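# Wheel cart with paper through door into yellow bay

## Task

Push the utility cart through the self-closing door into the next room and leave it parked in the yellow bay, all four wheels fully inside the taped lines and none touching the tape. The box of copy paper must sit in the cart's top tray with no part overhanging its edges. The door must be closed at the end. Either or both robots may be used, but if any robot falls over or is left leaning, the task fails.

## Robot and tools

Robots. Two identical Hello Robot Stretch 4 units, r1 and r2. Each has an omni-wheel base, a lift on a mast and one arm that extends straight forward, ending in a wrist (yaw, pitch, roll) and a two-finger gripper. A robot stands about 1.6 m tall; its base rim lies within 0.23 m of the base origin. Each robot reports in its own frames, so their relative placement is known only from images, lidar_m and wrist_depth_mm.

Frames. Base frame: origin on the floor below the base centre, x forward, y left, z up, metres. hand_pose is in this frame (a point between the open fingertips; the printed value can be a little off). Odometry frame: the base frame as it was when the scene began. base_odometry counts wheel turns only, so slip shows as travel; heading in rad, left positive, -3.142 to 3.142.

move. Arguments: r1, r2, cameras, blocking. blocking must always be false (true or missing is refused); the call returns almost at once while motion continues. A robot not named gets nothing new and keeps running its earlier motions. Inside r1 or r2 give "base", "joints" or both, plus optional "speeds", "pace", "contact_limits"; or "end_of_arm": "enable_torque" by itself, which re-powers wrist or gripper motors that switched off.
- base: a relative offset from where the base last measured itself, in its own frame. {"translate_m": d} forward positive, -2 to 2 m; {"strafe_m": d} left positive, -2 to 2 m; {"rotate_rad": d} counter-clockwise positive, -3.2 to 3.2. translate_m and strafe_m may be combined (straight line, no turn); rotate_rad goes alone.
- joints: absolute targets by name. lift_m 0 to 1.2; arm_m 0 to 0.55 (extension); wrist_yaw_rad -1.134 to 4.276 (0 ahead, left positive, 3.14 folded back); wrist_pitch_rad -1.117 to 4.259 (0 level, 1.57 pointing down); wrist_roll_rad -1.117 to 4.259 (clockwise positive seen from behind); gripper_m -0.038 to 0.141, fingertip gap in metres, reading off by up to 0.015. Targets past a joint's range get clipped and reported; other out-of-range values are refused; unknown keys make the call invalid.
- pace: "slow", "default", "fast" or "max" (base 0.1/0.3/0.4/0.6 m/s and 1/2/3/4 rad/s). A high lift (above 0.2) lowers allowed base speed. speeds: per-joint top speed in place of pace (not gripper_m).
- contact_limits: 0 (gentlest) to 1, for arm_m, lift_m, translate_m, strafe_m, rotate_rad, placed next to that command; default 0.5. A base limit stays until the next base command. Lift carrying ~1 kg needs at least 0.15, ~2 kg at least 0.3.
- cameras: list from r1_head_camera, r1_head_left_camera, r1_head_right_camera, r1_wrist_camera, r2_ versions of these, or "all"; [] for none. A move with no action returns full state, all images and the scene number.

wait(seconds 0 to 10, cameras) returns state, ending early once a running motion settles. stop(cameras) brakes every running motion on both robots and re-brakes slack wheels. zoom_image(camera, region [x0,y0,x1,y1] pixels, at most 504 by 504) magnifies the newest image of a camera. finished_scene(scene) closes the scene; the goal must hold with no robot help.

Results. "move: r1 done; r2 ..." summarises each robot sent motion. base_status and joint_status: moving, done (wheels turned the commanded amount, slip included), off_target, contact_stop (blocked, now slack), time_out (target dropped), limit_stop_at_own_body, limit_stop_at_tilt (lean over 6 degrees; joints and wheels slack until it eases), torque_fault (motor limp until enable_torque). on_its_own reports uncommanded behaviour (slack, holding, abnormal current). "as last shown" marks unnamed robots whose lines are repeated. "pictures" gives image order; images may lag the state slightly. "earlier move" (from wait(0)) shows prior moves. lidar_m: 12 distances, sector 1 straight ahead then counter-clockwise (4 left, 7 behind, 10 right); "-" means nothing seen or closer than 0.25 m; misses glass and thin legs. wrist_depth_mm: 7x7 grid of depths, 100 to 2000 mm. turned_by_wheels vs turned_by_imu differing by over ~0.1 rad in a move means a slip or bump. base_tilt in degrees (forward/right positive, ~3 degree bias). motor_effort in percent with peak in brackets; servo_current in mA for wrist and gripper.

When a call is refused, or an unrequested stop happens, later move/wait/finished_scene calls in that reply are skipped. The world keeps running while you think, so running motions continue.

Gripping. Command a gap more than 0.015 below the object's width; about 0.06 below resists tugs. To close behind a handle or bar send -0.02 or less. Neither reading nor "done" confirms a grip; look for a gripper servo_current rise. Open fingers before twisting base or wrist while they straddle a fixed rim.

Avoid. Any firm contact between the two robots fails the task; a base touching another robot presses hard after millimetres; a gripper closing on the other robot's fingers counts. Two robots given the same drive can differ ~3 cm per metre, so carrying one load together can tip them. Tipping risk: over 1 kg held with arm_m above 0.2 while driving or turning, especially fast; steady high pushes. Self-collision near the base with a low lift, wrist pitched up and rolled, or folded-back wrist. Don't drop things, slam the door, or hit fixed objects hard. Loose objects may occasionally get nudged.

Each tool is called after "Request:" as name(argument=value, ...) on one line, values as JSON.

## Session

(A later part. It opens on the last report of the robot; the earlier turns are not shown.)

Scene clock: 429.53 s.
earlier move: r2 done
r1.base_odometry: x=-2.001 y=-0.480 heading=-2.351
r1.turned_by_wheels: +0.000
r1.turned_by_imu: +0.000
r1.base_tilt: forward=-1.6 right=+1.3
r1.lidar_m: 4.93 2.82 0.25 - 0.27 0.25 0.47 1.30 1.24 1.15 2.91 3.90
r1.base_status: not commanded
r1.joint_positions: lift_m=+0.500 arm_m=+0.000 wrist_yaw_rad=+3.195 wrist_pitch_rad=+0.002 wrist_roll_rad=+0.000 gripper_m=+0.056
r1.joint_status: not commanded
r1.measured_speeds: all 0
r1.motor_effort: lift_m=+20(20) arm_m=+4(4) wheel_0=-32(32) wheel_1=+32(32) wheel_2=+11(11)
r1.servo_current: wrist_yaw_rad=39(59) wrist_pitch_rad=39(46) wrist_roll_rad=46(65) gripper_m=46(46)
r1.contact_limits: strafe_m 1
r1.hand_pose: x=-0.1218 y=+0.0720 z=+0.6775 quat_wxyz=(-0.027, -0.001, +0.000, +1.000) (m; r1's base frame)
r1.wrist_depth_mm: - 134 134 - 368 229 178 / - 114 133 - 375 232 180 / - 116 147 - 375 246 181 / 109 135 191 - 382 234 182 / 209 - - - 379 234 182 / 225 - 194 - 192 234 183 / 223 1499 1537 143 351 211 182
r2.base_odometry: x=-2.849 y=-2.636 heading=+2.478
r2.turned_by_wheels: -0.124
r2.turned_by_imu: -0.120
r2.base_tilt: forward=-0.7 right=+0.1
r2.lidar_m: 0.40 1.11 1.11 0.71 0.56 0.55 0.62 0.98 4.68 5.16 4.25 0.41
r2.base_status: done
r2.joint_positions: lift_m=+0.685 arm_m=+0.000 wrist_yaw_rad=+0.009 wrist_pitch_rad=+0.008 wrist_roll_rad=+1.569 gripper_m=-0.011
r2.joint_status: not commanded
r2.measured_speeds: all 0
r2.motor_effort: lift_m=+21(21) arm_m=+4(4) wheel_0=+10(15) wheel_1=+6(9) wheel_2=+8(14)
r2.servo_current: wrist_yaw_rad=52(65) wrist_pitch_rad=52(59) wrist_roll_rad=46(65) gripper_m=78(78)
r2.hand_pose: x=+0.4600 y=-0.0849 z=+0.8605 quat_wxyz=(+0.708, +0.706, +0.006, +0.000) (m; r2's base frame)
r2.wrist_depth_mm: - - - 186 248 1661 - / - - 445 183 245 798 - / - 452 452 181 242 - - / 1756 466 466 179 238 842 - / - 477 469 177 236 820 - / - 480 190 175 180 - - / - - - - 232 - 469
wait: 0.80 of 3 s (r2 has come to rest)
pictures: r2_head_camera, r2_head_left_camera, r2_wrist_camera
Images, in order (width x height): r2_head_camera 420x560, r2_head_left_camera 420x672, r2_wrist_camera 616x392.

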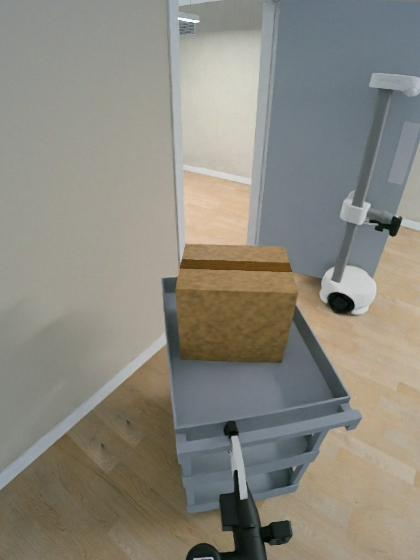

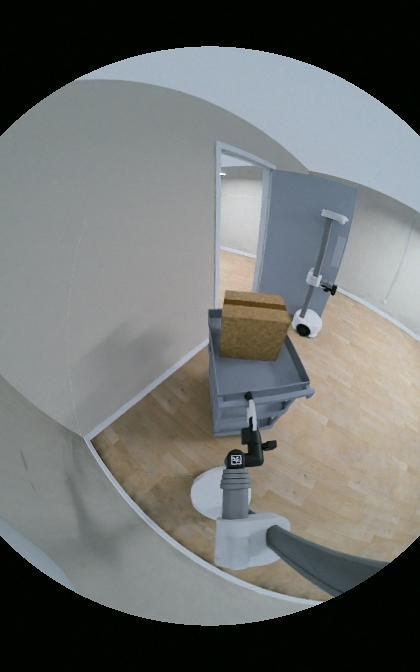

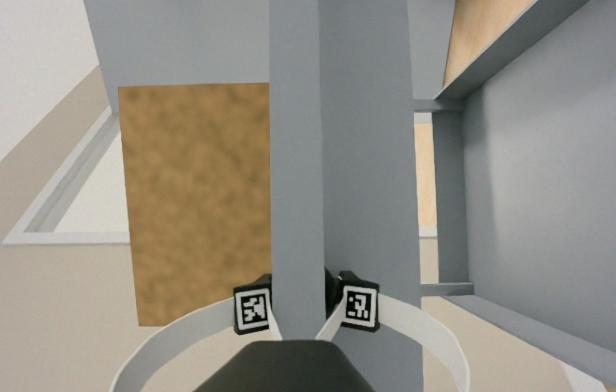

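Request:
move(r2={"base":{"strafe_m":0.16,"translate_m":0.03},"contact_limits":{"strafe_m":0.4},"pace":"slow"}, blocking=false)

Request:
wait(seconds=4)

Request:
move(r2={"base":{"rotate_rad":-0.2},"pace":"slow"}, blocking=false)

Request:
wait(seconds=3, cameras=["r2_head_camera"])

Request:
move(r2={"base":{"translate_m":0.3},"contact_limits":{"translate_m":0.3},"pace":"slow"}, blocking=false)

Request:
wait(seconds=5, cameras=["r2_head_camera","r2_head_left_camera"])

Scene clock: 442.07 s.
move: r2 moving
r1: as last shown
r1.lidar_m: 4.93 2.79 0.25 - 0.25 0.25 0.48 1.30 1.24 1.18 2.90 3.90
r1.servo_current: wrist_yaw_rad=46(72) wrist_pitch_rad=33(52) wrist_roll_rad=52(65) gripper_m=33(46)
r1.contact_limits: strafe_m 1
r1.wrist_depth_mm: - 134 134 - 370 229 178 / - 114 133 - 373 231 180 / - 116 147 - 375 246 181 / 109 135 191 - 382 234 182 / 210 - - - 382 235 182 / 225 - 194 - 191 235 182 / 223 1499 1537 143 353 210 182
r2.base_odometry: x=-2.859 y=-2.645 heading=+2.478
r2.turned_by_wheels: +0.000
r2.turned_by_imu: +0.000
r2.base_tilt: forward=-0.7 right=+0.0
r2.lidar_m: 0.39 1.09 1.10 0.70 0.55 0.53 0.59 0.99 4.71 5.17 4.24 0.44
r2.base_status: translate_m moving; strafe_m moving
r2.joint_positions: lift_m=+0.685 arm_m=+0.000 wrist_yaw_rad=+0.003 wrist_pitch_rad=+0.008 wrist_roll_rad=+1.569 gripper_m=-0.011
r2.joint_status: not commanded
r2.measured_speeds: translate_m=+0.009 strafe_m=+0.050 rotate_rad=+0.000 lift_m=+0.000 arm_m=+0.000 wrist_yaw_rad=-0.022 wrist_pitch_rad=+0.000 wrist_roll_rad=+0.000
r2.motor_effort: lift_m=+21(21) arm_m=+4(4) wheel_0=-4(8) wheel_1=+10(10) wheel_2=-6(6)
r2.servo_current: wrist_yaw_rad=52(65) wrist_pitch_rad=52(59) wrist_roll_rad=46(52) gripper_m=72(78)
r2.contact_limits: strafe_m 0.4
r2.hand_pose: x=+0.4596 y=-0.0864 z=+0.8605 quat_wxyz=(+0.708, +0.706, +0.004, -0.002) (m; r2's base frame)
r2.wrist_depth_mm: - - - 187 250 1661 - / - - - 186 247 741 - / - 455 455 183 243 - - / 1708 466 462 180 239 842 - / - 469 473 178 236 831 - / - 477 189 175 180 - - / - 123 - - 230 - 488
pictures: none

Scene clock: 444.43 s.
earlier move: r2 done
r1.base_odometry: x=-2.001 y=-0.480 heading=-2.351
r1.turned_by_wheels: +0.000
r1.turned_by_imu: +0.000
r1.base_tilt: forward=-1.6 right=+1.3
r1.lidar_m: 4.93 2.79 0.25 - 0.25 0.25 0.46 1.30 1.28 1.17 2.92 3.86
r1.base_status: not commanded
r1.joint_positions: lift_m=+0.500 arm_m=+0.000 wrist_yaw_rad=+3.195 wrist_pitch_rad=+0.002 wrist_roll_rad=+0.000 gripper_m=+0.056
r1.joint_status: not commanded
r1.measured_speeds: all 0
r1.motor_effort: lift_m=+20(20) arm_m=+4(4) wheel_0=-32(32) wheel_1=+33(33) wheel_2=+11(11)
r1.servo_current: wrist_yaw_rad=52(72) wrist_pitch_rad=39(52) wrist_roll_rad=46(72) gripper_m=46(52)
r1.contact_limits: strafe_m 1
r1.hand_pose: x=-0.1218 y=+0.0720 z=+0.6775 quat_wxyz=(-0.027, -0.001, +0.000, +1.000) (m; r1's base frame)
r1.wrist_depth_mm: - 133 133 - 368 229 179 / - 114 133 - 375 232 180 / - 116 147 - 377 246 182 / 109 135 191 - 379 234 182 / 211 - - - 384 235 183 / 226 - 194 - 191 234 182 / 223 1499 1537 143 355 211 182
r2.base_odometry: x=-2.971 y=-2.744 heading=+2.477
r2.turned_by_wheels: -0.001
r2.turned_by_imu: -0.001
r2.base_tilt: forward=-0.7 right=+0.1
r2.lidar_m: 0.39 0.95 0.96 0.62 0.49 0.49 0.54 0.86 4.37 5.30 0.56 0.43
r2.base_status: done
r2.joint_positions: lift_m=+0.685 arm_m=+0.000 wrist_yaw_rad=-0.008 wrist_pitch_rad=+0.008 wrist_roll_rad=+1.569 gripper_m=-0.011
r2.joint_status: not commanded
r2.measured_speeds: all 0
r2.motor_effort: lift_m=+20(21) arm_m=+4(4) wheel_0=-6(15) wheel_1=+5(10) wheel_2=-10(13)
r2.servo_current: wrist_yaw_rad=59(72) wrist_pitch_rad=46(59) wrist_roll_rad=46(59) gripper_m=72(85)
r2.contact_limits: strafe_m 0.4
r2.hand_pose: x=+0.4586 y=-0.0897 z=+0.8605 quat_wxyz=(+0.708, +0.706, +0.000, -0.006) (m; r2's base frame)
r2.wrist_depth_mm: - 410 413 161 220 - - / - 424 427 163 223 809 - / - 449 449 166 225 820 - / 1661 469 466 168 229 831 - / - 488 484 171 233 - - / - - 185 173 181 - 480 / - 123 - - 239 - -
wait: 2.37 of 4 s (r2 has come to rest)
pictures: none

Scene clock: 444.93 s.
move: r2 moving
r1: as last shown
r1.lidar_m: 4.91 2.82 0.25 - 0.25 0.25 0.47 1.29 1.26 1.20 2.88 3.88
r1.motor_effort: lift_m=+20(20) arm_m=+4(4) wheel_0=-32(32) wheel_1=+32(32) wheel_2=+11(11)
r1.servo_current: wrist_yaw_rad=39(72) wrist_pitch_rad=33(52) wrist_roll_rad=46(59) gripper_m=46(46)
r1.contact_limits: strafe_m 1
r1.wrist_depth_mm: - 134 133 - 368 229 179 / - 114 134 - 375 232 180 / - 116 147 - 375 246 182 / 109 135 192 - 377 234 182 / 210 - - - 384 236 183 / 225 - 193 - 191 236 182 / 223 1499 1499 143 353 211 182
r2.base_odometry: x=-2.971 y=-2.744 heading=+2.356
r2.turned_by_wheels: -0.121
r2.turned_by_imu: -0.117
r2.base_tilt: forward=-0.6 right=+0.0
r2.lidar_m: 0.39 0.97 0.95 0.64 0.48 0.45 0.51 0.73 2.17 5.07 4.41 0.42
r2.base_status: rotate_rad moving
r2.joint_positions: lift_m=+0.685 arm_m=+0.000 wrist_yaw_rad=+0.007 wrist_pitch_rad=+0.008 wrist_roll_rad=+1.569 gripper_m=-0.011
r2.joint_status: not commanded
r2.measured_speeds: translate_m=+0.001 strafe_m=+0.002 rotate_rad=-0.419 lift_m=+0.000 arm_m=+0.000 wrist_yaw_rad=+0.015 wrist_pitch_rad=+0.000 wrist_roll_rad=+0.000
r2.motor_effort: lift_m=+21(21) arm_m=+4(4) wheel_0=+9(15) wheel_1=+7(9) wheel_2=+13(13)
r2.servo_current: wrist_yaw_rad=59(65) wrist_pitch_rad=65(65) wrist_roll_rad=52(59) gripper_m=78(78)
r2.hand_pose: x=+0.4599 y=-0.0854 z=+0.8605 quat_wxyz=(+0.708, +0.706, +0.005, -0.001) (m; r2's base frame)
r2.wrist_depth_mm: - - - 174 235 1756 - / - 436 433 173 234 809 - / - 445 449 173 234 842 - / 1756 466 462 174 235 842 - / - 477 477 173 236 - - / - - 189 174 180 - 484 / - - - - 235 - -
pictures: none

Scene clock: 445.63 s.
earlier move: r2 done
r1.base_odometry: x=-2.001 y=-0.480 heading=-2.351
r1.turned_by_wheels: +0.000
r1.turned_by_imu: +0.000
r1.base_tilt: forward=-1.6 right=+1.3
r1.lidar_m: 4.93 2.77 0.25 - 0.25 0.25 0.49 1.32 1.24 1.17 2.88 3.86
r1.base_status: not commanded
r1.joint_positions: lift_m=+0.500 arm_m=+0.000 wrist_yaw_rad=+3.195 wrist_pitch_rad=+0.002 wrist_roll_rad=+0.000 gripper_m=+0.056
r1.joint_status: not commanded
r1.measured_speeds: all 0
r1.motor_effort: lift_m=+20(20) arm_m=+4(4) wheel_0=-31(32) wheel_1=+32(33) wheel_2=+11(11)
r1.servo_current: wrist_yaw_rad=46(72) wrist_pitch_rad=39(52) wrist_roll_rad=26(59) gripper_m=39(46)
r1.contact_limits: strafe_m 1
r1.hand_pose: x=-0.1218 y=+0.0720 z=+0.6775 quat_wxyz=(-0.027, -0.001, +0.000, +1.000) (m; r1's base frame)
r1.wrist_depth_mm: - 134 133 - 368 229 178 / - 114 133 - 373 231 180 / - 116 147 - 375 245 181 / 109 135 191 - 379 234 181 / 210 - - - 382 235 182 / 225 - 194 - 191 236 183 / 222 1499 1576 143 349 211 182
r2.base_odometry: x=-2.971 y=-2.744 heading=+2.279
r2.turned_by_wheels: -0.078
r2.turned_by_imu: -0.075
r2.base_tilt: forward=-0.7 right=+0.1
r2.lidar_m: 0.37 1.03 0.95 0.77 0.51 0.46 0.50 0.69 1.63 4.98 4.52 0.44
r2.base_status: done
r2.joint_positions: lift_m=+0.685 arm_m=+0.000 wrist_yaw_rad=+0.006 wrist_pitch_rad=+0.008 wrist_roll_rad=+1.569 gripper_m=-0.011
r2.joint_status: not commanded
r2.measured_speeds: all 0
r2.motor_effort: lift_m=+20(21) arm_m=-2(4) wheel_0=+9(15) wheel_1=+4(9) wheel_2=+8(13)
r2.servo_current: wrist_yaw_rad=52(65) wrist_pitch_rad=52(65) wrist_roll_rad=52(59) gripper_m=78(78)
r2.hand_pose: x=+0.4598 y=-0.0856 z=+0.8605 quat_wxyz=(+0.708, +0.706, +0.005, -0.001) (m; r2's base frame)
r2.wrist_depth_mm: - - - 201 266 1618 - / - - - 254 258 750 - / - 466 462 190 251 - - / - 466 469 185 243 842 - / 1708 469 466 180 239 820 - / - 473 190 174 181 - - / - 123 - - 226 - -
wait: 0.70 of 3 s (r2 has come to rest)
pictures: r2_head_camera
Images, in order (width x height): r2_head_camera 420x560.

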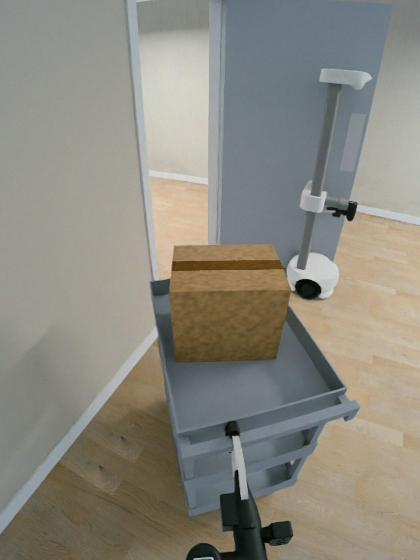

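Scene clock: 446.13 s.
move: r2 moving
r1: as last shown
r1.base_tilt: forward=-1.6 right=+1.2
r1.lidar_m: 4.94 2.78 0.25 - 0.25 0.25 0.47 1.32 1.26 1.16 2.90 3.89
r1.motor_effort: lift_m=+20(20) arm_m=+4(4) wheel_0=-31(32) wheel_1=+32(32) wheel_2=+11(11)
r1.servo_current: wrist_yaw_rad=52(65) wrist_pitch_rad=46(52) wrist_roll_rad=33(59) gripper_m=33(46)
r1.contact_limits: strafe_m 1
r1.wrist_depth_mm: - 134 134 - 370 229 178 / - 114 134 - 373 232 179 / - 116 147 - 377 245 181 / 110 134 191 - 379 235 182 / 210 - - - 382 235 182 / 227 - 194 - 191 236 182 / 223 1537 1537 143 353 211 182
r2.base_odometry: x=-2.979 y=-2.734 heading=+2.279
r2.turned_by_wheels: +0.000
r2.turned_by_imu: +0.000
r2.base_tilt: forward=-0.7 right=+0.1
r2.lidar_m: 0.38 1.03 0.95 0.75 0.52 0.47 0.52 0.68 1.66 4.98 4.50 0.44
r2.base_status: translate_m moving
r2.joint_positions: lift_m=+0.685 arm_m=+0.000 wrist_yaw_rad=+0.003 wrist_pitch_rad=+0.008 wrist_roll_rad=+1.569 gripper_m=-0.011
r2.joint_status: not commanded
r2.measured_speeds: translate_m=+0.049 strafe_m=+0.000 rotate_rad=-0.001 lift_m=+0.000 arm_m=+0.000 wrist_yaw_rad=-0.013 wrist_pitch_rad=+0.000 wrist_roll_rad=+0.000
r2.motor_effort: lift_m=+21(21) arm_m=-3(4) wheel_0=+7(15) wheel_1=+8(9) wheel_2=-10(10)
r2.servo_current: wrist_yaw_rad=46(59) wrist_pitch_rad=46(52) wrist_roll_rad=52(59) gripper_m=72(78)
r2.contact_limits: translate_m 0.3
r2.hand_pose: x=+0.4595 y=-0.0866 z=+0.8605 quat_wxyz=(+0.708, +0.706, +0.004, -0.002) (m; r2's base frame)
r2.wrist_depth_mm: - - - 266 272 1537 - / - - - 257 264 1661 - / - 469 469 250 254 831 - / - 469 469 186 245 - - / 1708 466 469 180 237 820 - / - 473 189 173 181 - - / - 123 - - 226 - -
pictures: none

Scene clock: 449.93 s.
earlier move: r2 done
r1.base_odometry: x=-2.001 y=-0.480 heading=-2.351
r1.turned_by_wheels: +0.000
r1.turned_by_imu: +0.000
r1.base_tilt: forward=-1.6 right=+1.3
r1.lidar_m: 4.93 2.79 0.25 - 0.25 0.25 0.47 1.31 0.95 1.00 2.89 3.89
r1.base_status: not commanded
r1.joint_positions: lift_m=+0.500 arm_m=+0.000 wrist_yaw_rad=+3.195 wrist_pitch_rad=+0.002 wrist_roll_rad=+0.000 gripper_m=+0.056
r1.joint_status: not commanded
r1.measured_speeds: all 0
r1.motor_effort: lift_m=+20(20) arm_m=+4(4) wheel_0=-31(32) wheel_1=+32(33) wheel_2=+11(11)
r1.servo_current: wrist_yaw_rad=59(72) wrist_pitch_rad=39(52) wrist_roll_rad=52(72) gripper_m=39(46)
r1.contact_limits: strafe_m 1
r1.hand_pose: x=-0.1218 y=+0.0720 z=+0.6775 quat_wxyz=(-0.027, -0.001, +0.000, +1.000) (m; r1's base frame)
r1.wrist_depth_mm: - 133 133 - 370 229 178 / - 114 134 - 373 231 180 / - 116 147 - 377 246 181 / 109 135 192 - 379 234 182 / 210 - - - 379 235 182 / 228 - 193 - 191 236 183 / 223 1537 1499 143 355 211 182
r2.base_odometry: x=-3.166 y=-2.516 heading=+2.279
r2.turned_by_wheels: +0.000
r2.turned_by_imu: +0.001
r2.base_tilt: forward=-0.7 right=+0.1
r2.lidar_m: 0.39 0.85 0.83 0.85 0.80 0.74 0.77 1.04 2.50 5.12 4.19 0.45
r2.base_status: done
r2.joint_positions: lift_m=+0.685 arm_m=+0.000 wrist_yaw_rad=+0.001 wrist_pitch_rad=+0.008 wrist_roll_rad=+1.569 gripper_m=-0.011
r2.joint_status: not commanded
r2.measured_speeds: all 0
r2.motor_effort: lift_m=+21(21) arm_m=+4(4) wheel_0=+5(15) wheel_1=+6(9) wheel_2=-7(18)
r2.servo_current: wrist_yaw_rad=46(65) wrist_pitch_rad=52(65) wrist_roll_rad=46(65) gripper_m=78(78)
r2.contact_limits: translate_m 0.3
r2.hand_pose: x=+0.4593 y=-0.0873 z=+0.8605 quat_wxyz=(+0.708, +0.706, +0.003, -0.003) (m; r2's base frame)
r2.wrist_depth_mm: - - - 201 266 1430 - / - - - 195 257 - - / - 459 462 190 250 - - / 1983 466 462 184 243 842 - / - 469 469 179 237 842 - / - 469 189 173 180 - - / - 123 - - 224 - 462
wait: 3.80 of 5 s (r2 has come to rest)
pictures: r2_head_camera, r2_head_left_camera
Images, in order (width x height): r2_head_camera 420x560, r2_head_left_camera 420x672.

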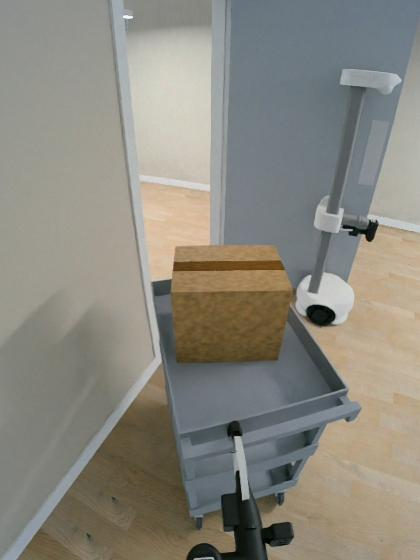

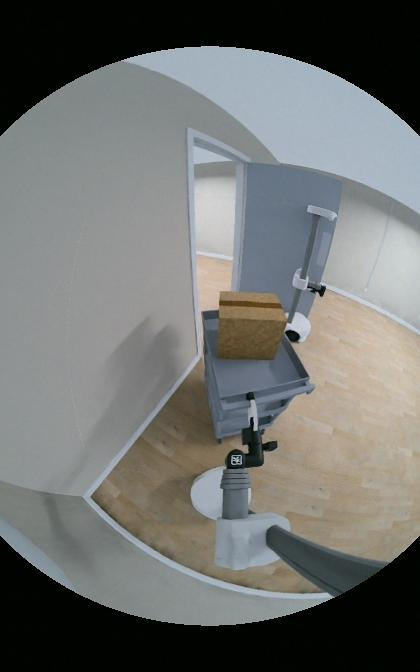

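Request:
move(r2={"base":{"translate_m":0.12},"contact_limits":{"translate_m":0.3},"pace":"slow"}, blocking=false)

Request:
wait(seconds=4)

Request:
move(r2={"base":{"translate_m":0.06,"strafe_m":-0.18},"contact_limits":{"strafe_m":0.4},"pace":"slow"}, blocking=false)

Request:
wait(seconds=4, cameras=["r2_head_camera","r2_head_left_camera"])

Request:
move(r2={"base":{"rotate_rad":0.25},"pace":"slow"}, blocking=false)

Request:
wait(seconds=3, cameras=["r2_head_camera","r2_head_left_camera"])

Scene clock: 459.70 s.
move: r2 moving
r1: as last shown
r1.lidar_m: 4.92 2.81 0.25 - 0.25 0.25 0.48 1.31 0.93 0.96 2.88 3.87
r1.motor_effort: lift_m=+20(20) arm_m=+4(4) wheel_0=-32(32) wheel_1=+32(32) wheel_2=+11(11)
r1.servo_current: wrist_yaw_rad=52(65) wrist_pitch_rad=39(46) wrist_roll_rad=39(52) gripper_m=33(46)
r1.contact_limits: strafe_m 1
r1.wrist_depth_mm: - 134 134 - 370 229 179 / - 114 133 - 373 231 180 / - 116 147 - 377 247 181 / 109 135 192 - 379 234 182 / 208 - - - 384 235 182 / 226 - 193 - 191 235 183 / 223 1537 1499 143 351 211 182
r2.base_odometry: x=-3.175 y=-2.507 heading=+2.279
r2.turned_by_wheels: +0.000
r2.turned_by_imu: +0.001
r2.base_tilt: forward=-0.7 right=+0.1
r2.lidar_m: 0.36 0.87 0.81 0.82 0.81 0.74 0.80 1.05 2.55 5.09 4.20 0.45
r2.base_status: translate_m moving
r2.joint_positions: lift_m=+0.685 arm_m=+0.000 wrist_yaw_rad=+0.001 wrist_pitch_rad=+0.008 wrist_roll_rad=+1.569 gripper_m=-0.011
r2.joint_status: not commanded
r2.measured_speeds: translate_m=+0.048 strafe_m=+0.000 rotate_rad=+0.000 lift_m=+0.000 arm_m=+0.000 wrist_yaw_rad=+0.000 wrist_pitch_rad=+0.000 wrist_roll_rad=+0.000
r2.motor_effort: lift_m=+21(21) arm_m=+4(4) wheel_0=+9(10) wheel_1=+6(8) wheel_2=-12(12)
r2.servo_current: wrist_yaw_rad=52(52) wrist_pitch_rad=52(65) wrist_roll_rad=46(59) gripper_m=72(78)
r2.contact_limits: translate_m 0.3
r2.hand_pose: x=+0.4593 y=-0.0873 z=+0.8605 quat_wxyz=(+0.708, +0.706, +0.003, -0.003) (m; r2's base frame)
r2.wrist_depth_mm: - - - 201 263 1430 - / - - - 194 257 - - / - 466 462 189 249 - - / 1921 466 466 183 243 842 - / - 469 466 179 236 831 - / - 473 190 173 180 - - / - 123 - - 226 - 462
pictures: none

Scene clock: 461.67 s.
earlier move: r2 done
r1.base_odometry: x=-2.001 y=-0.480 heading=-2.351
r1.turned_by_wheels: +0.000
r1.turned_by_imu: +0.000
r1.base_tilt: forward=-1.6 right=+1.3
r1.lidar_m: 4.92 2.80 0.25 - 0.25 0.25 0.48 1.33 0.82 0.94 2.89 3.88
r1.base_status: not commanded
r1.joint_positions: lift_m=+0.500 arm_m=+0.000 wrist_yaw_rad=+3.195 wrist_pitch_rad=+0.002 wrist_roll_rad=+0.000 gripper_m=+0.056
r1.joint_status: not commanded
r1.measured_speeds: all 0
r1.motor_effort: lift_m=+20(20) arm_m=+4(4) wheel_0=-31(32) wheel_1=+32(33) wheel_2=+11(11)
r1.servo_current: wrist_yaw_rad=52(72) wrist_pitch_rad=39(52) wrist_roll_rad=39(72) gripper_m=46(46)
r1.contact_limits: strafe_m 1
r1.hand_pose: x=-0.1218 y=+0.0720 z=+0.6775 quat_wxyz=(-0.027, -0.001, +0.000, +1.000) (m; r1's base frame)
r1.wrist_depth_mm: - 133 133 - 368 229 178 / - 114 133 - 375 232 180 / - 116 147 - 375 244 181 / 109 135 192 - 379 235 182 / 209 - - - 379 236 182 / 225 - 194 - 191 235 183 / 224 1499 1537 143 353 210 182
r2.base_odometry: x=-3.244 y=-2.425 heading=+2.279
r2.turned_by_wheels: +0.000
r2.turned_by_imu: +0.001
r2.base_tilt: forward=-0.6 right=+0.1
r2.lidar_m: 0.37 0.81 0.77 0.80 0.91 0.84 0.88 1.18 2.86 5.17 4.09 0.44
r2.base_status: done
r2.joint_positions: lift_m=+0.685 arm_m=+0.000 wrist_yaw_rad=+0.001 wrist_pitch_rad=+0.008 wrist_roll_rad=+1.569 gripper_m=-0.011
r2.joint_status: not commanded
r2.measured_speeds: all 0
r2.motor_effort: lift_m=+21(21) arm_m=+4(4) wheel_0=+6(14) wheel_1=+4(8) wheel_2=-5(13)
r2.servo_current: wrist_yaw_rad=33(59) wrist_pitch_rad=52(65) wrist_roll_rad=39(59) gripper_m=72(78)
r2.contact_limits: translate_m 0.3
r2.hand_pose: x=+0.4593 y=-0.0873 z=+0.8605 quat_wxyz=(+0.708, +0.706, +0.003, -0.003) (m; r2's base frame)
r2.wrist_depth_mm: - - 1366 193 256 1366 - / - - 455 189 251 - - / - 462 455 185 245 - - / 1808 462 459 181 240 842 - / - 466 473 178 236 831 - / - - 190 172 181 - - / - 123 - - 229 - 469
wait: 1.97 of 4 s (r2 has come to rest)
pictures: none

Scene clock: 462.17 s.
move: r2 moving
r1: as last shown
r1.lidar_m: 4.91 2.77 0.25 - 0.25 0.25 0.50 1.32 0.85 0.90 2.89 3.88
r1.motor_effort: lift_m=+20(20) arm_m=+4(4) wheel_0=-31(32) wheel_1=+32(32) wheel_2=+11(11)
r1.servo_current: wrist_yaw_rad=59(59) wrist_pitch_rad=39(46) wrist_roll_rad=39(59) gripper_m=46(46)
r1.contact_limits: strafe_m 1
r1.wrist_depth_mm: - 133 134 - 368 229 178 / - 114 133 - 373 231 180 / - 116 147 - 377 245 181 / 109 134 191 - 379 234 182 / 210 - - - 382 235 182 / 226 - 194 - 191 236 182 / 223 1499 1499 143 355 210 182
r2.base_odometry: x=-3.238 y=-2.414 heading=+2.279
r2.turned_by_wheels: +0.000
r2.turned_by_imu: +0.000
r2.base_tilt: forward=-0.7 right=+0.1
r2.lidar_m: 0.38 0.81 0.77 0.81 0.92 0.84 0.88 1.18 2.89 5.15 4.09 0.45
r2.base_status: translate_m moving; strafe_m moving
r2.joint_positions: lift_m=+0.685 arm_m=+0.000 wrist_yaw_rad=+0.002 wrist_pitch_rad=+0.008 wrist_roll_rad=+1.569 gripper_m=-0.011
r2.joint_status: not commanded
r2.measured_speeds: translate_m=+0.016 strafe_m=-0.047 rotate_rad=+0.000 lift_m=+0.000 arm_m=+0.000 wrist_yaw_rad=+0.003 wrist_pitch_rad=+0.000 wrist_roll_rad=+0.000
r2.motor_effort: lift_m=+20(21) arm_m=+3(4) wheel_0=+12(12) wheel_1=-6(8) wheel_2=-6(9)
r2.servo_current: wrist_yaw_rad=52(59) wrist_pitch_rad=52(59) wrist_roll_rad=52(59) gripper_m=72(78)
r2.contact_limits: strafe_m 0.4
r2.hand_pose: x=+0.4594 y=-0.0869 z=+0.8605 quat_wxyz=(+0.708, +0.706, +0.004, -0.002) (m; r2's base frame)
r2.wrist_depth_mm: - - - 191 256 1397 - / - - 452 189 251 - - / - 455 455 183 246 - - / 1756 462 462 181 241 854 - / - 466 469 177 236 831 - / - - 473 173 179 - - / - 123 - - 228 - 477
pictures: none

Scene clock: 464.83 s.
earlier move: r2 done
r1.base_odometry: x=-2.001 y=-0.480 heading=-2.351
r1.turned_by_wheels: +0.000
r1.turned_by_imu: +0.000
r1.base_tilt: forward=-1.6 right=+1.3
r1.lidar_m: 4.93 2.79 0.25 - 0.25 0.25 0.45 1.32 0.80 0.86 2.85 3.87
r1.base_status: not commanded
r1.joint_positions: lift_m=+0.500 arm_m=+0.000 wrist_yaw_rad=+3.195 wrist_pitch_rad=+0.002 wrist_roll_rad=+0.000 gripper_m=+0.056
r1.joint_status: not commanded
r1.measured_speeds: all 0
r1.motor_effort: lift_m=+20(20) arm_m=+4(4) wheel_0=-32(32) wheel_1=+32(32) wheel_2=+11(11)
r1.servo_current: wrist_yaw_rad=46(65) wrist_pitch_rad=46(46) wrist_roll_rad=26(78) gripper_m=46(46)
r1.contact_limits: strafe_m 1
r1.hand_pose: x=-0.1218 y=+0.0720 z=+0.6775 quat_wxyz=(-0.027, -0.001, +0.000, +1.000) (m; r1's base frame)
r1.wrist_depth_mm: - 134 133 - 370 229 178 / - 114 133 - 370 231 180 / - 116 147 - 377 246 182 / 109 135 192 - 382 234 181 / 210 - - - 379 234 182 / 225 - 193 - 191 235 182 / 224 1499 1499 143 355 211 182
r2.base_odometry: x=-3.147 y=-2.263 heading=+2.280
r2.turned_by_wheels: +0.000
r2.turned_by_imu: +0.002
r2.base_tilt: forward=-0.7 right=+0.1
r2.lidar_m: 0.36 0.80 0.90 0.94 1.07 0.98 1.03 1.37 3.29 5.02 3.98 0.44
r2.base_status: done
r2.joint_positions: lift_m=+0.685 arm_m=+0.000 wrist_yaw_rad=+0.005 wrist_pitch_rad=+0.008 wrist_roll_rad=+1.569 gripper_m=-0.011
r2.joint_status: not commanded
r2.measured_speeds: all 0
r2.motor_effort: lift_m=+21(21) arm_m=+4(4) wheel_0=+7(15) wheel_1=-3(8) wheel_2=-2(9)
r2.servo_current: wrist_yaw_rad=39(65) wrist_pitch_rad=52(59) wrist_roll_rad=39(65) gripper_m=72(78)
r2.contact_limits: strafe_m 0.4
r2.hand_pose: x=+0.4597 y=-0.0861 z=+0.8605 quat_wxyz=(+0.708, +0.706, +0.005, -0.001) (m; r2's base frame)
r2.wrist_depth_mm: 1537 1281 1281 237 314 1281 - / - - - 221 287 1366 - / - - 480 208 271 - - / - 473 477 250 258 878 - / 1661 473 469 186 242 831 - / - 459 189 173 179 - - / - 452 449 - 218 - -
wait: 2.67 of 4 s (r2 has come to rest)
pictures: r2_head_camera, r2_head_left_camera
Images, in order (width x height): r2_head_camera 420x560, r2_head_left_camera 420x672.

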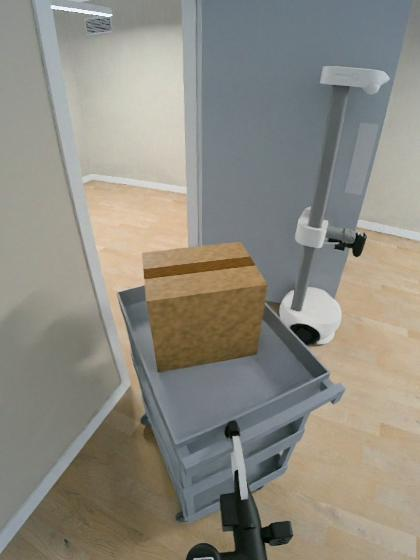

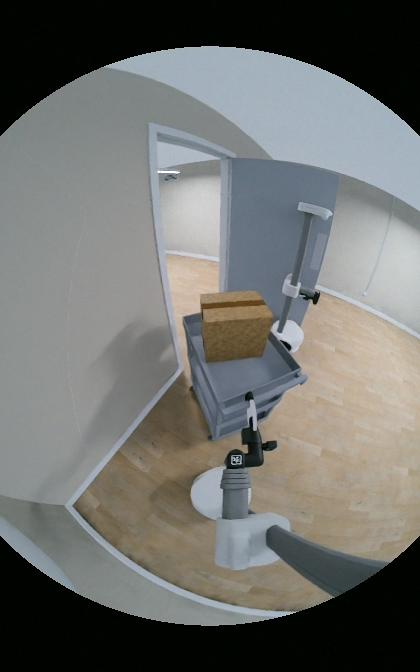

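Scene clock: 465.33 s.
move: r2 moving
r1: as last shown
r1.lidar_m: 4.93 2.80 0.25 - 0.25 0.25 0.47 1.31 0.79 0.87 2.89 3.88
r1.servo_current: wrist_yaw_rad=65(72) wrist_pitch_rad=46(46) wrist_roll_rad=59(59) gripper_m=39(46)
r1.contact_limits: strafe_m 1
r1.wrist_depth_mm: - 133 133 - 370 229 178 / - 114 134 - 373 231 180 / - 116 147 - 379 247 181 / 109 135 191 - 379 234 182 / 210 - - - 382 235 182 / 226 - 194 - 191 235 183 / 223 1537 1537 143 355 211 183
r2.base_odometry: x=-3.146 y=-2.263 heading=+2.403
r2.turned_by_wheels: +0.124
r2.turned_by_imu: +0.119
r2.base_tilt: forward=-0.7 right=+0.0
r2.lidar_m: 0.36 0.92 0.87 0.97 1.02 0.99 1.08 1.52 4.90 5.00 3.82 0.45
r2.base_status: rotate_rad moving
r2.joint_positions: lift_m=+0.685 arm_m=+0.000 wrist_yaw_rad=-0.014 wrist_pitch_rad=+0.008 wrist_roll_rad=+1.569 gripper_m=-0.011
r2.joint_status: not commanded
r2.measured_speeds: translate_m=+0.002 strafe_m=+0.000 rotate_rad=+0.483 lift_m=+0.000 arm_m=+0.000 wrist_yaw_rad=-0.058 wrist_pitch_rad=+0.000 wrist_roll_rad=+0.000
r2.motor_effort: lift_m=+21(21) arm_m=+4(4) wheel_0=-12(13) wheel_1=-6(9) wheel_2=-17(17)
r2.servo_current: wrist_yaw_rad=78(78) wrist_pitch_rad=52(59) wrist_roll_rad=52(52) gripper_m=72(78)
r2.hand_pose: x=+0.4581 y=-0.0913 z=+0.8605 quat_wxyz=(+0.708, +0.706, -0.002, -0.008) (m; r2's base frame)
r2.wrist_depth_mm: - 1229 1281 217 286 1255 - / - - - 206 271 - - / - 469 469 195 258 750 - / 1756 466 469 188 248 - - / - 466 466 180 237 831 - / - 459 189 170 181 - - / - 142 - - 220 - -
pictures: none

Scene clock: 466.13 s.
earlier move: r2 done
r1.base_odometry: x=-2.001 y=-0.480 heading=-2.351
r1.turned_by_wheels: +0.000
r1.turned_by_imu: +0.000
r1.base_tilt: forward=-1.6 right=+1.3
r1.lidar_m: 4.93 2.77 0.25 - 0.25 0.25 0.47 1.29 0.79 0.88 2.89 3.91
r1.base_status: not commanded
r1.joint_positions: lift_m=+0.500 arm_m=+0.000 wrist_yaw_rad=+3.195 wrist_pitch_rad=+0.002 wrist_roll_rad=+0.000 gripper_m=+0.056
r1.joint_status: not commanded
r1.measured_speeds: all 0
r1.motor_effort: lift_m=+20(20) arm_m=+4(4) wheel_0=-31(32) wheel_1=+32(32) wheel_2=+11(11)
r1.servo_current: wrist_yaw_rad=46(72) wrist_pitch_rad=39(52) wrist_roll_rad=46(65) gripper_m=46(52)
r1.contact_limits: strafe_m 1
r1.hand_pose: x=-0.1218 y=+0.0720 z=+0.6775 quat_wxyz=(-0.027, -0.001, +0.000, +1.000) (m; r1's base frame)
r1.wrist_depth_mm: - 134 134 - 366 229 178 / - 114 134 - 373 232 180 / - 116 147 - 377 246 181 / 109 135 191 - 382 234 182 / 210 - - - 382 236 183 / 225 - 193 - 191 235 182 / 224 1537 1499 143 355 211 182
r2.base_odometry: x=-3.147 y=-2.263 heading=+2.528
r2.turned_by_wheels: +0.125
r2.turned_by_imu: +0.122
r2.base_tilt: forward=-0.6 right=+0.1
r2.lidar_m: 0.38 0.91 0.87 1.03 0.97 0.98 1.12 1.81 4.90 4.53 0.59 0.40
r2.base_status: done
r2.joint_positions: lift_m=+0.685 arm_m=+0.000 wrist_yaw_rad=-0.003 wrist_pitch_rad=+0.008 wrist_roll_rad=+1.569 gripper_m=-0.011
r2.joint_status: not commanded
r2.measured_speeds: all 0
r2.motor_effort: lift_m=+21(21) arm_m=+4(4) wheel_0=-4(16) wheel_1=-4(9) wheel_2=-8(17)
r2.servo_current: wrist_yaw_rad=46(91) wrist_pitch_rad=52(59) wrist_roll_rad=52(59) gripper_m=72(78)
r2.hand_pose: x=+0.4590 y=-0.0883 z=+0.8605 quat_wxyz=(+0.708, +0.706, +0.002, -0.004) (m; r2's base frame)
r2.wrist_depth_mm: - - - 174 234 - - / - 433 436 174 235 798 - / 1708 449 445 174 235 831 - / - 466 462 174 234 831 - / - - 480 173 234 831 - / - 488 188 173 181 - 488 / - 123 - - - - -
wait: 0.80 of 3 s (r2 has come to rest)
pictures: r2_head_camera, r2_head_left_camera
Images, in order (width x height): r2_head_camera 420x560, r2_head_left_camera 420x672.

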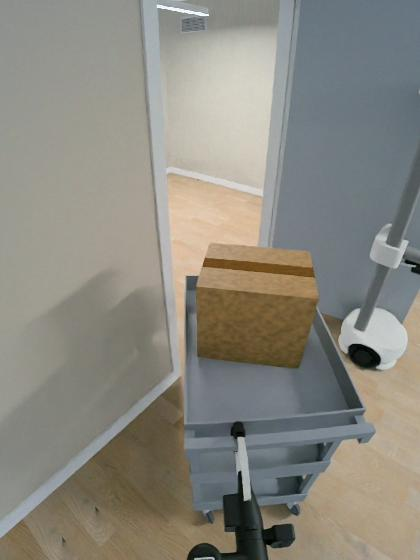

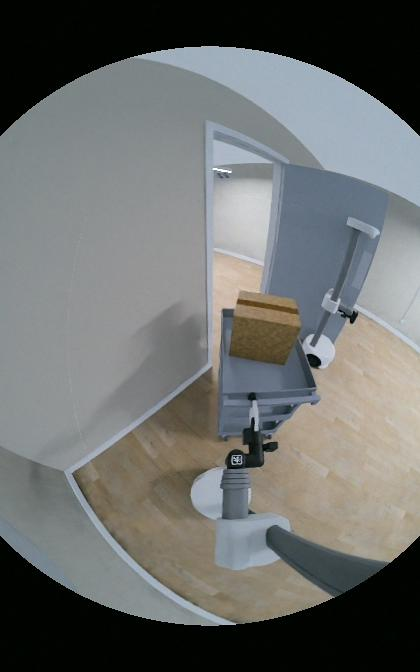

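Request:
move(r2={"base":{"translate_m":0.12,"strafe_m":-0.16},"contact_limits":{"strafe_m":0.4},"pace":"slow"}, blocking=false)

Request:
wait(seconds=4)

Request:
move(r2={"base":{"rotate_rad":0.3},"pace":"slow"}, blocking=false)

Request:
wait(seconds=3, cameras=["r2_head_camera","r2_head_left_camera"])

Scene clock: 474.67 s.
move: r2 moving
r1: as last shown
r1.lidar_m: 4.93 2.80 0.25 - 0.25 0.25 0.49 1.29 0.77 0.87 2.87 3.90
r1.motor_effort: lift_m=+20(20) arm_m=+4(4) wheel_0=-32(32) wheel_1=+32(32) wheel_2=+11(11)
r1.servo_current: wrist_yaw_rad=59(65) wrist_pitch_rad=33(46) wrist_roll_rad=59(65) gripper_m=39(46)
r1.contact_limits: strafe_m 1
r1.wrist_depth_mm: - 134 133 - 370 229 179 / - 114 134 - 370 231 180 / - 116 147 - 379 246 182 / 109 135 192 - 382 235 182 / 209 - - - 379 236 182 / 225 - 194 - 191 236 182 / 223 1537 1537 143 355 211 183
r2.base_odometry: x=-3.147 y=-2.250 heading=+2.528
r2.turned_by_wheels: +0.000
r2.turned_by_imu: +0.000
r2.base_tilt: forward=-0.7 right=+0.1
r2.lidar_m: 0.41 0.89 0.90 1.04 1.00 0.97 1.13 1.83 4.90 4.54 0.57 0.44
r2.base_status: translate_m moving; strafe_m moving
r2.joint_positions: lift_m=+0.685 arm_m=+0.000 wrist_yaw_rad=-0.001 wrist_pitch_rad=+0.008 wrist_roll_rad=+1.569 gripper_m=-0.011
r2.joint_status: not commanded
r2.measured_speeds: translate_m=+0.030 strafe_m=-0.039 rotate_rad=+0.006 lift_m=+0.000 arm_m=+0.000 wrist_yaw_rad=+0.030 wrist_pitch_rad=+0.000 wrist_roll_rad=+0.000
r2.motor_effort: lift_m=+21(21) arm_m=+4(4) wheel_0=+8(12) wheel_1=-5(7) wheel_2=-9(12)
r2.servo_current: wrist_yaw_rad=52(52) wrist_pitch_rad=52(52) wrist_roll_rad=65(65) gripper_m=78(78)
r2.contact_limits: strafe_m 0.4
r2.hand_pose: x=+0.4592 y=-0.0878 z=+0.8605 quat_wxyz=(+0.708, +0.706, +0.003, -0.003) (m; r2's base frame)
r2.wrist_depth_mm: - - - 169 229 - - / - 424 430 170 231 798 - / 1756 445 442 171 231 831 - / - 469 459 171 231 842 - / - - 477 172 232 842 - / - - 188 173 180 - 477 / - 123 - - 235 - -
pictures: none

Scene clock: 477.43 s.
earlier move: r2 done
r1.base_odometry: x=-2.001 y=-0.480 heading=-2.351
r1.turned_by_wheels: +0.000
r1.turned_by_imu: +0.000
r1.base_tilt: forward=-1.6 right=+1.3
r1.lidar_m: 4.93 2.81 0.25 - 0.25 0.25 0.48 1.29 0.67 0.77 2.90 3.87
r1.base_status: not commanded
r1.joint_positions: lift_m=+0.500 arm_m=+0.000 wrist_yaw_rad=+3.195 wrist_pitch_rad=+0.002 wrist_roll_rad=+0.000 gripper_m=+0.056
r1.joint_status: not commanded
r1.measured_speeds: all 0
r1.motor_effort: lift_m=+20(20) arm_m=+4(4) wheel_0=-32(32) wheel_1=+32(32) wheel_2=+11(11)
r1.servo_current: wrist_yaw_rad=59(65) wrist_pitch_rad=39(52) wrist_roll_rad=65(65) gripper_m=46(46)
r1.contact_limits: strafe_m 1
r1.hand_pose: x=-0.1218 y=+0.0720 z=+0.6775 quat_wxyz=(-0.027, -0.001, +0.000, +1.000) (m; r1's base frame)
r1.wrist_depth_mm: - 134 133 - 368 230 178 / - 114 133 - 375 232 180 / - 116 147 - 377 246 181 / 109 135 192 - 379 234 182 / 210 - - - 382 236 182 / 225 - 195 - 190 235 182 / 224 1499 1537 143 351 211 182
r2.base_odometry: x=-3.153 y=-2.063 heading=+2.528
r2.turned_by_wheels: +0.000
r2.turned_by_imu: +0.002
r2.base_tilt: forward=-0.7 right=+0.1
r2.lidar_m: 0.40 0.95 0.94 1.08 1.19 1.17 1.36 2.20 4.87 4.28 1.53 0.45
r2.base_status: done
r2.joint_positions: lift_m=+0.685 arm_m=+0.000 wrist_yaw_rad=+0.004 wrist_pitch_rad=+0.008 wrist_roll_rad=+1.569 gripper_m=-0.011
r2.joint_status: not commanded
r2.measured_speeds: all 0
r2.motor_effort: lift_m=+21(21) arm_m=+4(4) wheel_0=+9(16) wheel_1=-4(7) wheel_2=-3(12)
r2.servo_current: wrist_yaw_rad=52(65) wrist_pitch_rad=52(59) wrist_roll_rad=46(65) gripper_m=72(85)
r2.contact_limits: strafe_m 0.4
r2.hand_pose: x=+0.4597 y=-0.0861 z=+0.8605 quat_wxyz=(+0.708, +0.706, +0.005, -0.001) (m; r2's base frame)
r2.wrist_depth_mm: - - - 185 249 - - / - 442 445 183 245 - - / 1618 452 452 181 241 - - / - 466 462 179 239 842 - / - 473 469 176 236 831 - / - - 189 174 179 - - / - 143 - - 229 - -
wait: 2.77 of 4 s (r2 has come to rest)
pictures: none

Scene clock: 477.93 s.
move: r2 moving
r1: as last shown
r1.lidar_m: 4.93 2.81 0.25 - 0.25 0.25 0.48 1.31 0.68 0.75 2.88 3.90
r1.motor_effort: lift_m=+20(20) arm_m=+4(4) wheel_0=-31(32) wheel_1=+32(32) wheel_2=+11(11)
r1.servo_current: wrist_yaw_rad=65(65) wrist_pitch_rad=39(52) wrist_roll_rad=46(65) gripper_m=39(46)
r1.contact_limits: strafe_m 1
r1.wrist_depth_mm: - 134 134 - 368 229 179 / - 114 133 - 373 232 180 / - 116 147 - 377 245 181 / 109 135 191 - 379 235 182 / 209 - - - 382 235 182 / 226 - 193 - 191 235 183 / 223 1537 1537 143 355 211 182
r2.base_odometry: x=-3.153 y=-2.063 heading=+2.652
r2.turned_by_wheels: +0.124
r2.turned_by_imu: +0.120
r2.base_tilt: forward=-0.6 right=+0.1
r2.lidar_m: 0.37 0.94 0.94 1.16 1.19 1.19 1.44 2.75 4.87 3.99 0.55 0.41
r2.base_status: rotate_rad moving
r2.joint_positions: lift_m=+0.685 arm_m=+0.000 wrist_yaw_rad=-0.009 wrist_pitch_rad=+0.008 wrist_roll_rad=+1.569 gripper_m=-0.011
r2.joint_status: not commanded
r2.measured_speeds: translate_m=+0.000 strafe_m=+0.000 rotate_rad=+0.488 lift_m=+0.000 arm_m=+0.000 wrist_yaw_rad=-0.002 wrist_pitch_rad=+0.000 wrist_roll_rad=+0.000
r2.motor_effort: lift_m=+21(21) arm_m=+4(4) wheel_0=-12(13) wheel_1=-9(9) wheel_2=-16(16)
r2.servo_current: wrist_yaw_rad=65(65) wrist_pitch_rad=52(59) wrist_roll_rad=52(65) gripper_m=72(78)
r2.hand_pose: x=+0.4585 y=-0.0900 z=+0.8605 quat_wxyz=(+0.708, +0.706, +0.000, -0.006) (m; r2's base frame)
r2.wrist_depth_mm: - - - 173 235 - - / - 433 436 174 234 820 - / - 449 449 173 233 831 - / - 462 466 173 233 842 - / - - 480 172 233 831 - / - - 188 173 179 - - / - 123 - - 233 - -
pictures: none

Scene clock: 478.80 s.
earlier move: r2 done
r1.base_odometry: x=-2.001 y=-0.480 heading=-2.351
r1.turned_by_wheels: +0.000
r1.turned_by_imu: +0.000
r1.base_tilt: forward=-1.6 right=+1.2
r1.lidar_m: 4.93 2.82 0.25 - 0.25 0.25 0.48 1.30 0.70 0.78 2.91 3.92
r1.base_status: not commanded
r1.joint_positions: lift_m=+0.500 arm_m=+0.000 wrist_yaw_rad=+3.195 wrist_pitch_rad=+0.002 wrist_roll_rad=+0.000 gripper_m=+0.056
r1.joint_status: not commanded
r1.measured_speeds: all 0
r1.motor_effort: lift_m=+20(20) arm_m=+4(4) wheel_0=-32(32) wheel_1=+32(33) wheel_2=+11(11)
r1.servo_current: wrist_yaw_rad=52(65) wrist_pitch_rad=39(52) wrist_roll_rad=46(65) gripper_m=46(46)
r1.contact_limits: strafe_m 1
r1.hand_pose: x=-0.1218 y=+0.0720 z=+0.6775 quat_wxyz=(-0.027, -0.001, +0.000, +1.000) (m; r1's base frame)
r1.wrist_depth_mm: - 134 134 - 370 229 178 / - 114 133 - 377 231 180 / - 116 147 - 377 246 181 / 109 135 191 - 375 234 182 / 210 - - - 384 235 183 / 225 - 193 - 190 235 182 / 223 1537 1499 143 353 211 182
r2.base_odometry: x=-3.153 y=-2.063 heading=+2.827
r2.turned_by_wheels: +0.175
r2.turned_by_imu: +0.170
r2.base_tilt: forward=-0.6 right=+0.0
r2.lidar_m: 0.42 0.94 0.98 1.24 1.17 1.23 1.67 4.34 5.02 3.74 0.45 0.39
r2.base_status: done
r2.joint_positions: lift_m=+0.685 arm_m=+0.000 wrist_yaw_rad=-0.007 wrist_pitch_rad=+0.008 wrist_roll_rad=+1.569 gripper_m=-0.011
r2.joint_status: not commanded
r2.measured_speeds: all 0
r2.motor_effort: lift_m=+21(21) arm_m=+4(4) wheel_0=-5(15) wheel_1=-5(9) wheel_2=-5(16)
r2.servo_current: wrist_yaw_rad=52(72) wrist_pitch_rad=59(59) wrist_roll_rad=52(65) gripper_m=72(78)
r2.hand_pose: x=+0.4586 y=-0.0895 z=+0.8605 quat_wxyz=(+0.708, +0.706, +0.000, -0.006) (m; r2's base frame)
r2.wrist_depth_mm: - 379 379 135 190 - - / - 413 413 141 198 - - / - 449 445 148 209 - - / - - 484 155 218 - - / - - - 163 230 - 452 / - - 185 171 178 - - / - 123 - - 256 265 266
wait: 0.87 of 3 s (r2 has come to rest)
pictures: r2_head_camera, r2_head_left_camera
Images, in order (width x height): r2_head_camera 420x560, r2_head_left_camera 420x672.

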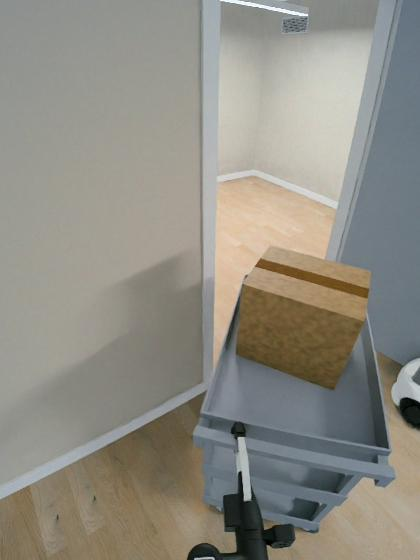

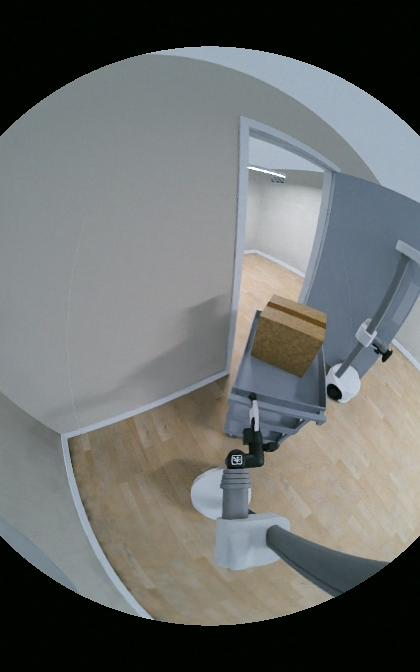

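Request:
move(r2={"base":{"translate_m":0.04,"strafe_m":-0.2},"contact_limits":{"strafe_m":0.4},"pace":"slow"}, blocking=false)

Request:
wait(seconds=4)

Request:
move(r2={"base":{"rotate_rad":0.25},"pace":"slow"}, blocking=false)

Request:
wait(seconds=3, cameras=["r2_head_camera","r2_head_left_camera"])

Scene clock: 485.50 s.
move: r2 moving
r1: as last shown
r1.base_tilt: forward=-1.6 right=+1.3
r1.lidar_m: 4.90 2.80 0.25 - 0.25 0.25 0.48 1.32 0.69 0.80 2.90 3.90
r1.motor_effort: lift_m=+20(20) arm_m=+4(4) wheel_0=-31(32) wheel_1=+32(32) wheel_2=+11(11)
r1.servo_current: wrist_yaw_rad=59(59) wrist_pitch_rad=39(46) wrist_roll_rad=46(65) gripper_m=39(39)
r1.contact_limits: strafe_m 1
r1.wrist_depth_mm: - 134 133 - 366 229 179 / - 114 133 - 373 232 180 / - 116 147 - 375 245 180 / 109 135 192 - 382 235 182 / 209 - - - 382 235 182 / 226 - 193 - 191 236 182 / 223 1576 1499 143 355 211 181
r2.base_odometry: x=-3.151 y=-2.050 heading=+2.827
r2.turned_by_wheels: +0.000
r2.turned_by_imu: +0.001
r2.base_tilt: forward=-0.7 right=+0.1
r2.lidar_m: 0.42 0.93 0.98 1.25 1.19 1.24 1.67 4.40 5.02 3.75 0.47 0.39
r2.base_status: translate_m moving; strafe_m moving
r2.joint_positions: lift_m=+0.685 arm_m=+0.000 wrist_yaw_rad=-0.001 wrist_pitch_rad=+0.008 wrist_roll_rad=+1.569 gripper_m=-0.011
r2.joint_status: not commanded
r2.measured_speeds: translate_m=+0.010 strafe_m=-0.049 rotate_rad=+0.004 lift_m=+0.000 arm_m=+0.000 wrist_yaw_rad=+0.023 wrist_pitch_rad=+0.000 wrist_roll_rad=+0.000
r2.motor_effort: lift_m=+21(21) arm_m=+4(4) wheel_0=+11(13) wheel_1=-5(8) wheel_2=-8(8)
r2.servo_current: wrist_yaw_rad=52(65) wrist_pitch_rad=52(52) wrist_roll_rad=52(59) gripper_m=78(78)
r2.contact_limits: strafe_m 0.4
r2.hand_pose: x=+0.4591 y=-0.0878 z=+0.8605 quat_wxyz=(+0.708, +0.706, +0.002, -0.004) (m; r2's base frame)
r2.wrist_depth_mm: - 377 377 131 186 - - / - 407 407 136 195 - - / - 452 442 143 207 - - / - - 484 153 216 - - / - - - 161 227 - 473 / - - 185 169 180 - - / - 124 - - 258 - 267
pictures: none

Scene clock: 488.27 s.
earlier move: r2 done
r1.base_odometry: x=-2.001 y=-0.480 heading=-2.351
r1.turned_by_wheels: +0.000
r1.turned_by_imu: +0.000
r1.base_tilt: forward=-1.5 right=+1.3
r1.lidar_m: 4.91 2.83 0.25 - 0.25 0.25 0.46 1.33 0.56 0.63 2.88 3.89
r1.base_status: not commanded
r1.joint_positions: lift_m=+0.500 arm_m=+0.000 wrist_yaw_rad=+3.195 wrist_pitch_rad=+0.002 wrist_roll_rad=+0.000 gripper_m=+0.056
r1.joint_status: not commanded
r1.measured_speeds: all 0
r1.motor_effort: lift_m=+20(20) arm_m=+4(4) wheel_0=-32(32) wheel_1=+32(33) wheel_2=+11(11)
r1.servo_current: wrist_yaw_rad=39(72) wrist_pitch_rad=46(52) wrist_roll_rad=46(78) gripper_m=39(52)
r1.contact_limits: strafe_m 1
r1.hand_pose: x=-0.1218 y=+0.0720 z=+0.6775 quat_wxyz=(-0.027, -0.001, +0.000, +1.000) (m; r1's base frame)
r1.wrist_depth_mm: - 134 133 - 368 230 178 / - 114 134 - 373 233 179 / - 116 147 - 379 245 181 / 109 135 191 - 379 236 182 / 210 - - - 379 234 183 / 226 - 194 - 191 235 182 / 223 1576 1537 143 355 211 182
r2.base_odometry: x=-3.129 y=-1.861 heading=+2.827
r2.turned_by_wheels: +0.000
r2.turned_by_imu: +0.002
r2.base_tilt: forward=-0.6 right=+0.1
r2.lidar_m: 0.43 1.01 1.05 1.41 1.36 1.44 1.91 4.80 4.94 3.56 0.44 0.39
r2.base_status: done
r2.joint_positions: lift_m=+0.685 arm_m=+0.000 wrist_yaw_rad=+0.008 wrist_pitch_rad=+0.008 wrist_roll_rad=+1.569 gripper_m=-0.011
r2.joint_status: not commanded
r2.measured_speeds: all 0
r2.motor_effort: lift_m=+21(21) arm_m=+4(4) wheel_0=+6(20) wheel_1=-4(8) wheel_2=-2(8)
r2.servo_current: wrist_yaw_rad=52(65) wrist_pitch_rad=46(59) wrist_roll_rad=46(59) gripper_m=72(78)
r2.contact_limits: strafe_m 0.4
r2.hand_pose: x=+0.4599 y=-0.0852 z=+0.8605 quat_wxyz=(+0.708, +0.706, +0.006, +0.000) (m; r2's base frame)
r2.wrist_depth_mm: - 379 379 136 191 - - / - 407 407 142 199 - - / - 445 442 148 208 - - / - - 473 156 218 - - / - - - 163 229 1708 492 / - - 187 170 179 - - / - 123 - - 254 267 272
wait: 2.77 of 4 s (r2 has come to rest)
pictures: none

Scene clock: 488.77 s.
move: r2 moving
r1: as last shown
r1.base_tilt: forward=-1.6 right=+1.3
r1.lidar_m: 4.94 2.81 0.25 - 0.25 0.26 0.50 1.33 0.57 0.65 1.46 3.93
r1.motor_effort: lift_m=+20(20) arm_m=+4(4) wheel_0=-32(32) wheel_1=+32(32) wheel_2=+11(11)
r1.servo_current: wrist_yaw_rad=46(72) wrist_pitch_rad=39(46) wrist_roll_rad=59(59) gripper_m=39(46)
r1.contact_limits: strafe_m 1
r1.wrist_depth_mm: - 134 133 - 370 230 178 / - 114 133 - 375 230 180 / - 116 147 - 375 246 181 / 110 135 191 - 379 233 183 / 209 - - - 382 236 182 / 226 - 193 - 190 235 182 / 224 1537 1576 143 351 211 182
r2.base_odometry: x=-3.129 y=-1.861 heading=+2.951
r2.turned_by_wheels: +0.124
r2.turned_by_imu: +0.120
r2.base_tilt: forward=-0.7 right=+0.1
r2.lidar_m: 0.41 1.01 1.09 1.41 1.37 1.49 2.23 4.80 4.40 3.43 0.45 0.38
r2.base_status: rotate_rad moving
r2.joint_positions: lift_m=+0.685 arm_m=+0.000 wrist_yaw_rad=-0.010 wrist_pitch_rad=+0.008 wrist_roll_rad=+1.569 gripper_m=-0.011
r2.joint_status: not commanded
r2.measured_speeds: translate_m=+0.001 strafe_m=+0.001 rotate_rad=+0.483 lift_m=+0.000 arm_m=+0.000 wrist_yaw_rad=-0.028 wrist_pitch_rad=+0.000 wrist_roll_rad=+0.000
r2.motor_effort: lift_m=+21(21) arm_m=+4(4) wheel_0=-18(18) wheel_1=-11(11) wheel_2=-13(13)
r2.servo_current: wrist_yaw_rad=72(72) wrist_pitch_rad=52(59) wrist_roll_rad=46(59) gripper_m=72(78)
r2.hand_pose: x=+0.4584 y=-0.0903 z=+0.8605 quat_wxyz=(+0.708, +0.706, +0.000, -0.006) (m; r2's base frame)
r2.wrist_depth_mm: - 377 377 131 183 - - / - 413 410 136 194 - - / - 452 449 143 208 - - / - - 492 153 217 1756 - / - - - 163 230 1708 459 / - - 184 172 179 - - / - 123 - - 262 270 274
pictures: none

Scene clock: 489.57 s.
earlier move: r2 done
r1.base_odometry: x=-2.001 y=-0.480 heading=-2.351
r1.turned_by_wheels: +0.000
r1.turned_by_imu: +0.000
r1.base_tilt: forward=-1.6 right=+1.3
r1.lidar_m: 4.95 2.80 0.25 - 0.25 0.25 0.47 1.31 0.57 0.70 1.39 3.90
r1.base_status: not commanded
r1.joint_positions: lift_m=+0.500 arm_m=+0.000 wrist_yaw_rad=+3.195 wrist_pitch_rad=+0.002 wrist_roll_rad=+0.000 gripper_m=+0.056
r1.joint_status: not commanded
r1.measured_speeds: all 0
r1.motor_effort: lift_m=+20(20) arm_m=+4(4) wheel_0=-32(32) wheel_1=+32(33) wheel_2=+11(11)
r1.servo_current: wrist_yaw_rad=65(78) wrist_pitch_rad=46(46) wrist_roll_rad=46(65) gripper_m=39(46)
r1.contact_limits: strafe_m 1
r1.hand_pose: x=-0.1218 y=+0.0720 z=+0.6775 quat_wxyz=(-0.027, -0.001, +0.000, +1.000) (m; r1's base frame)
r1.wrist_depth_mm: - 134 133 - 368 229 179 / - 114 134 - 375 232 180 / - 116 147 - 377 246 181 / 109 135 193 - 377 235 182 / 210 - - - 382 235 182 / 226 - 195 - 191 236 182 / 223 1499 1537 143 353 210 182
r2.base_odometry: x=-3.129 y=-1.861 heading=+3.076
r2.turned_by_wheels: +0.125
r2.turned_by_imu: +0.122
r2.base_tilt: forward=-0.7 right=+0.0
r2.lidar_m: 0.45 0.99 1.15 1.37 1.37 1.58 2.64 4.78 4.02 3.39 0.36 0.35
r2.base_status: done
r2.joint_positions: lift_m=+0.685 arm_m=+0.000 wrist_yaw_rad=-0.003 wrist_pitch_rad=+0.008 wrist_roll_rad=+1.569 gripper_m=-0.011
r2.joint_status: not commanded
r2.measured_speeds: all 0
r2.motor_effort: lift_m=+20(21) arm_m=+4(4) wheel_0=-5(18) wheel_1=-4(11) wheel_2=-4(13)
r2.servo_current: wrist_yaw_rad=46(72) wrist_pitch_rad=52(59) wrist_roll_rad=46(59) gripper_m=72(78)
r2.hand_pose: x=+0.4590 y=-0.0882 z=+0.8605 quat_wxyz=(+0.708, +0.706, +0.002, -0.004) (m; r2's base frame)
r2.wrist_depth_mm: - 362 357 - 148 - - / - 402 404 102 163 - - / - - 466 109 179 535 - / - - - 126 200 - 452 / - - - 139 224 - - / - - 185 159 179 286 293 / - 123 - - - - -
wait: 0.80 of 3 s (r2 has come to rest)
pictures: r2_head_camera, r2_head_left_camera
Images, in order (width x height): r2_head_camera 420x560, r2_head_left_camera 420x672.

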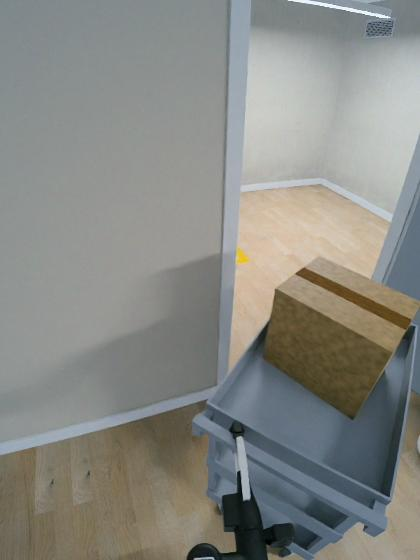

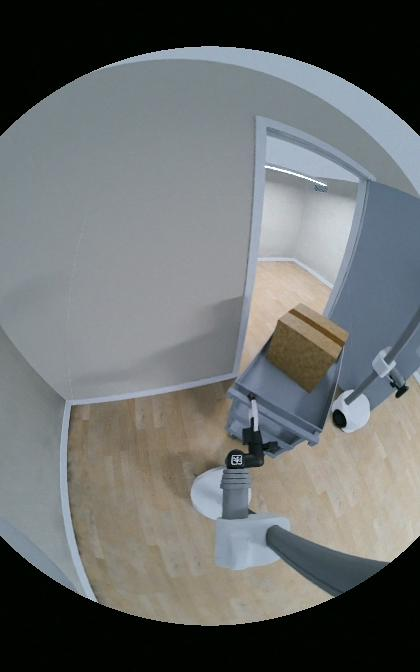

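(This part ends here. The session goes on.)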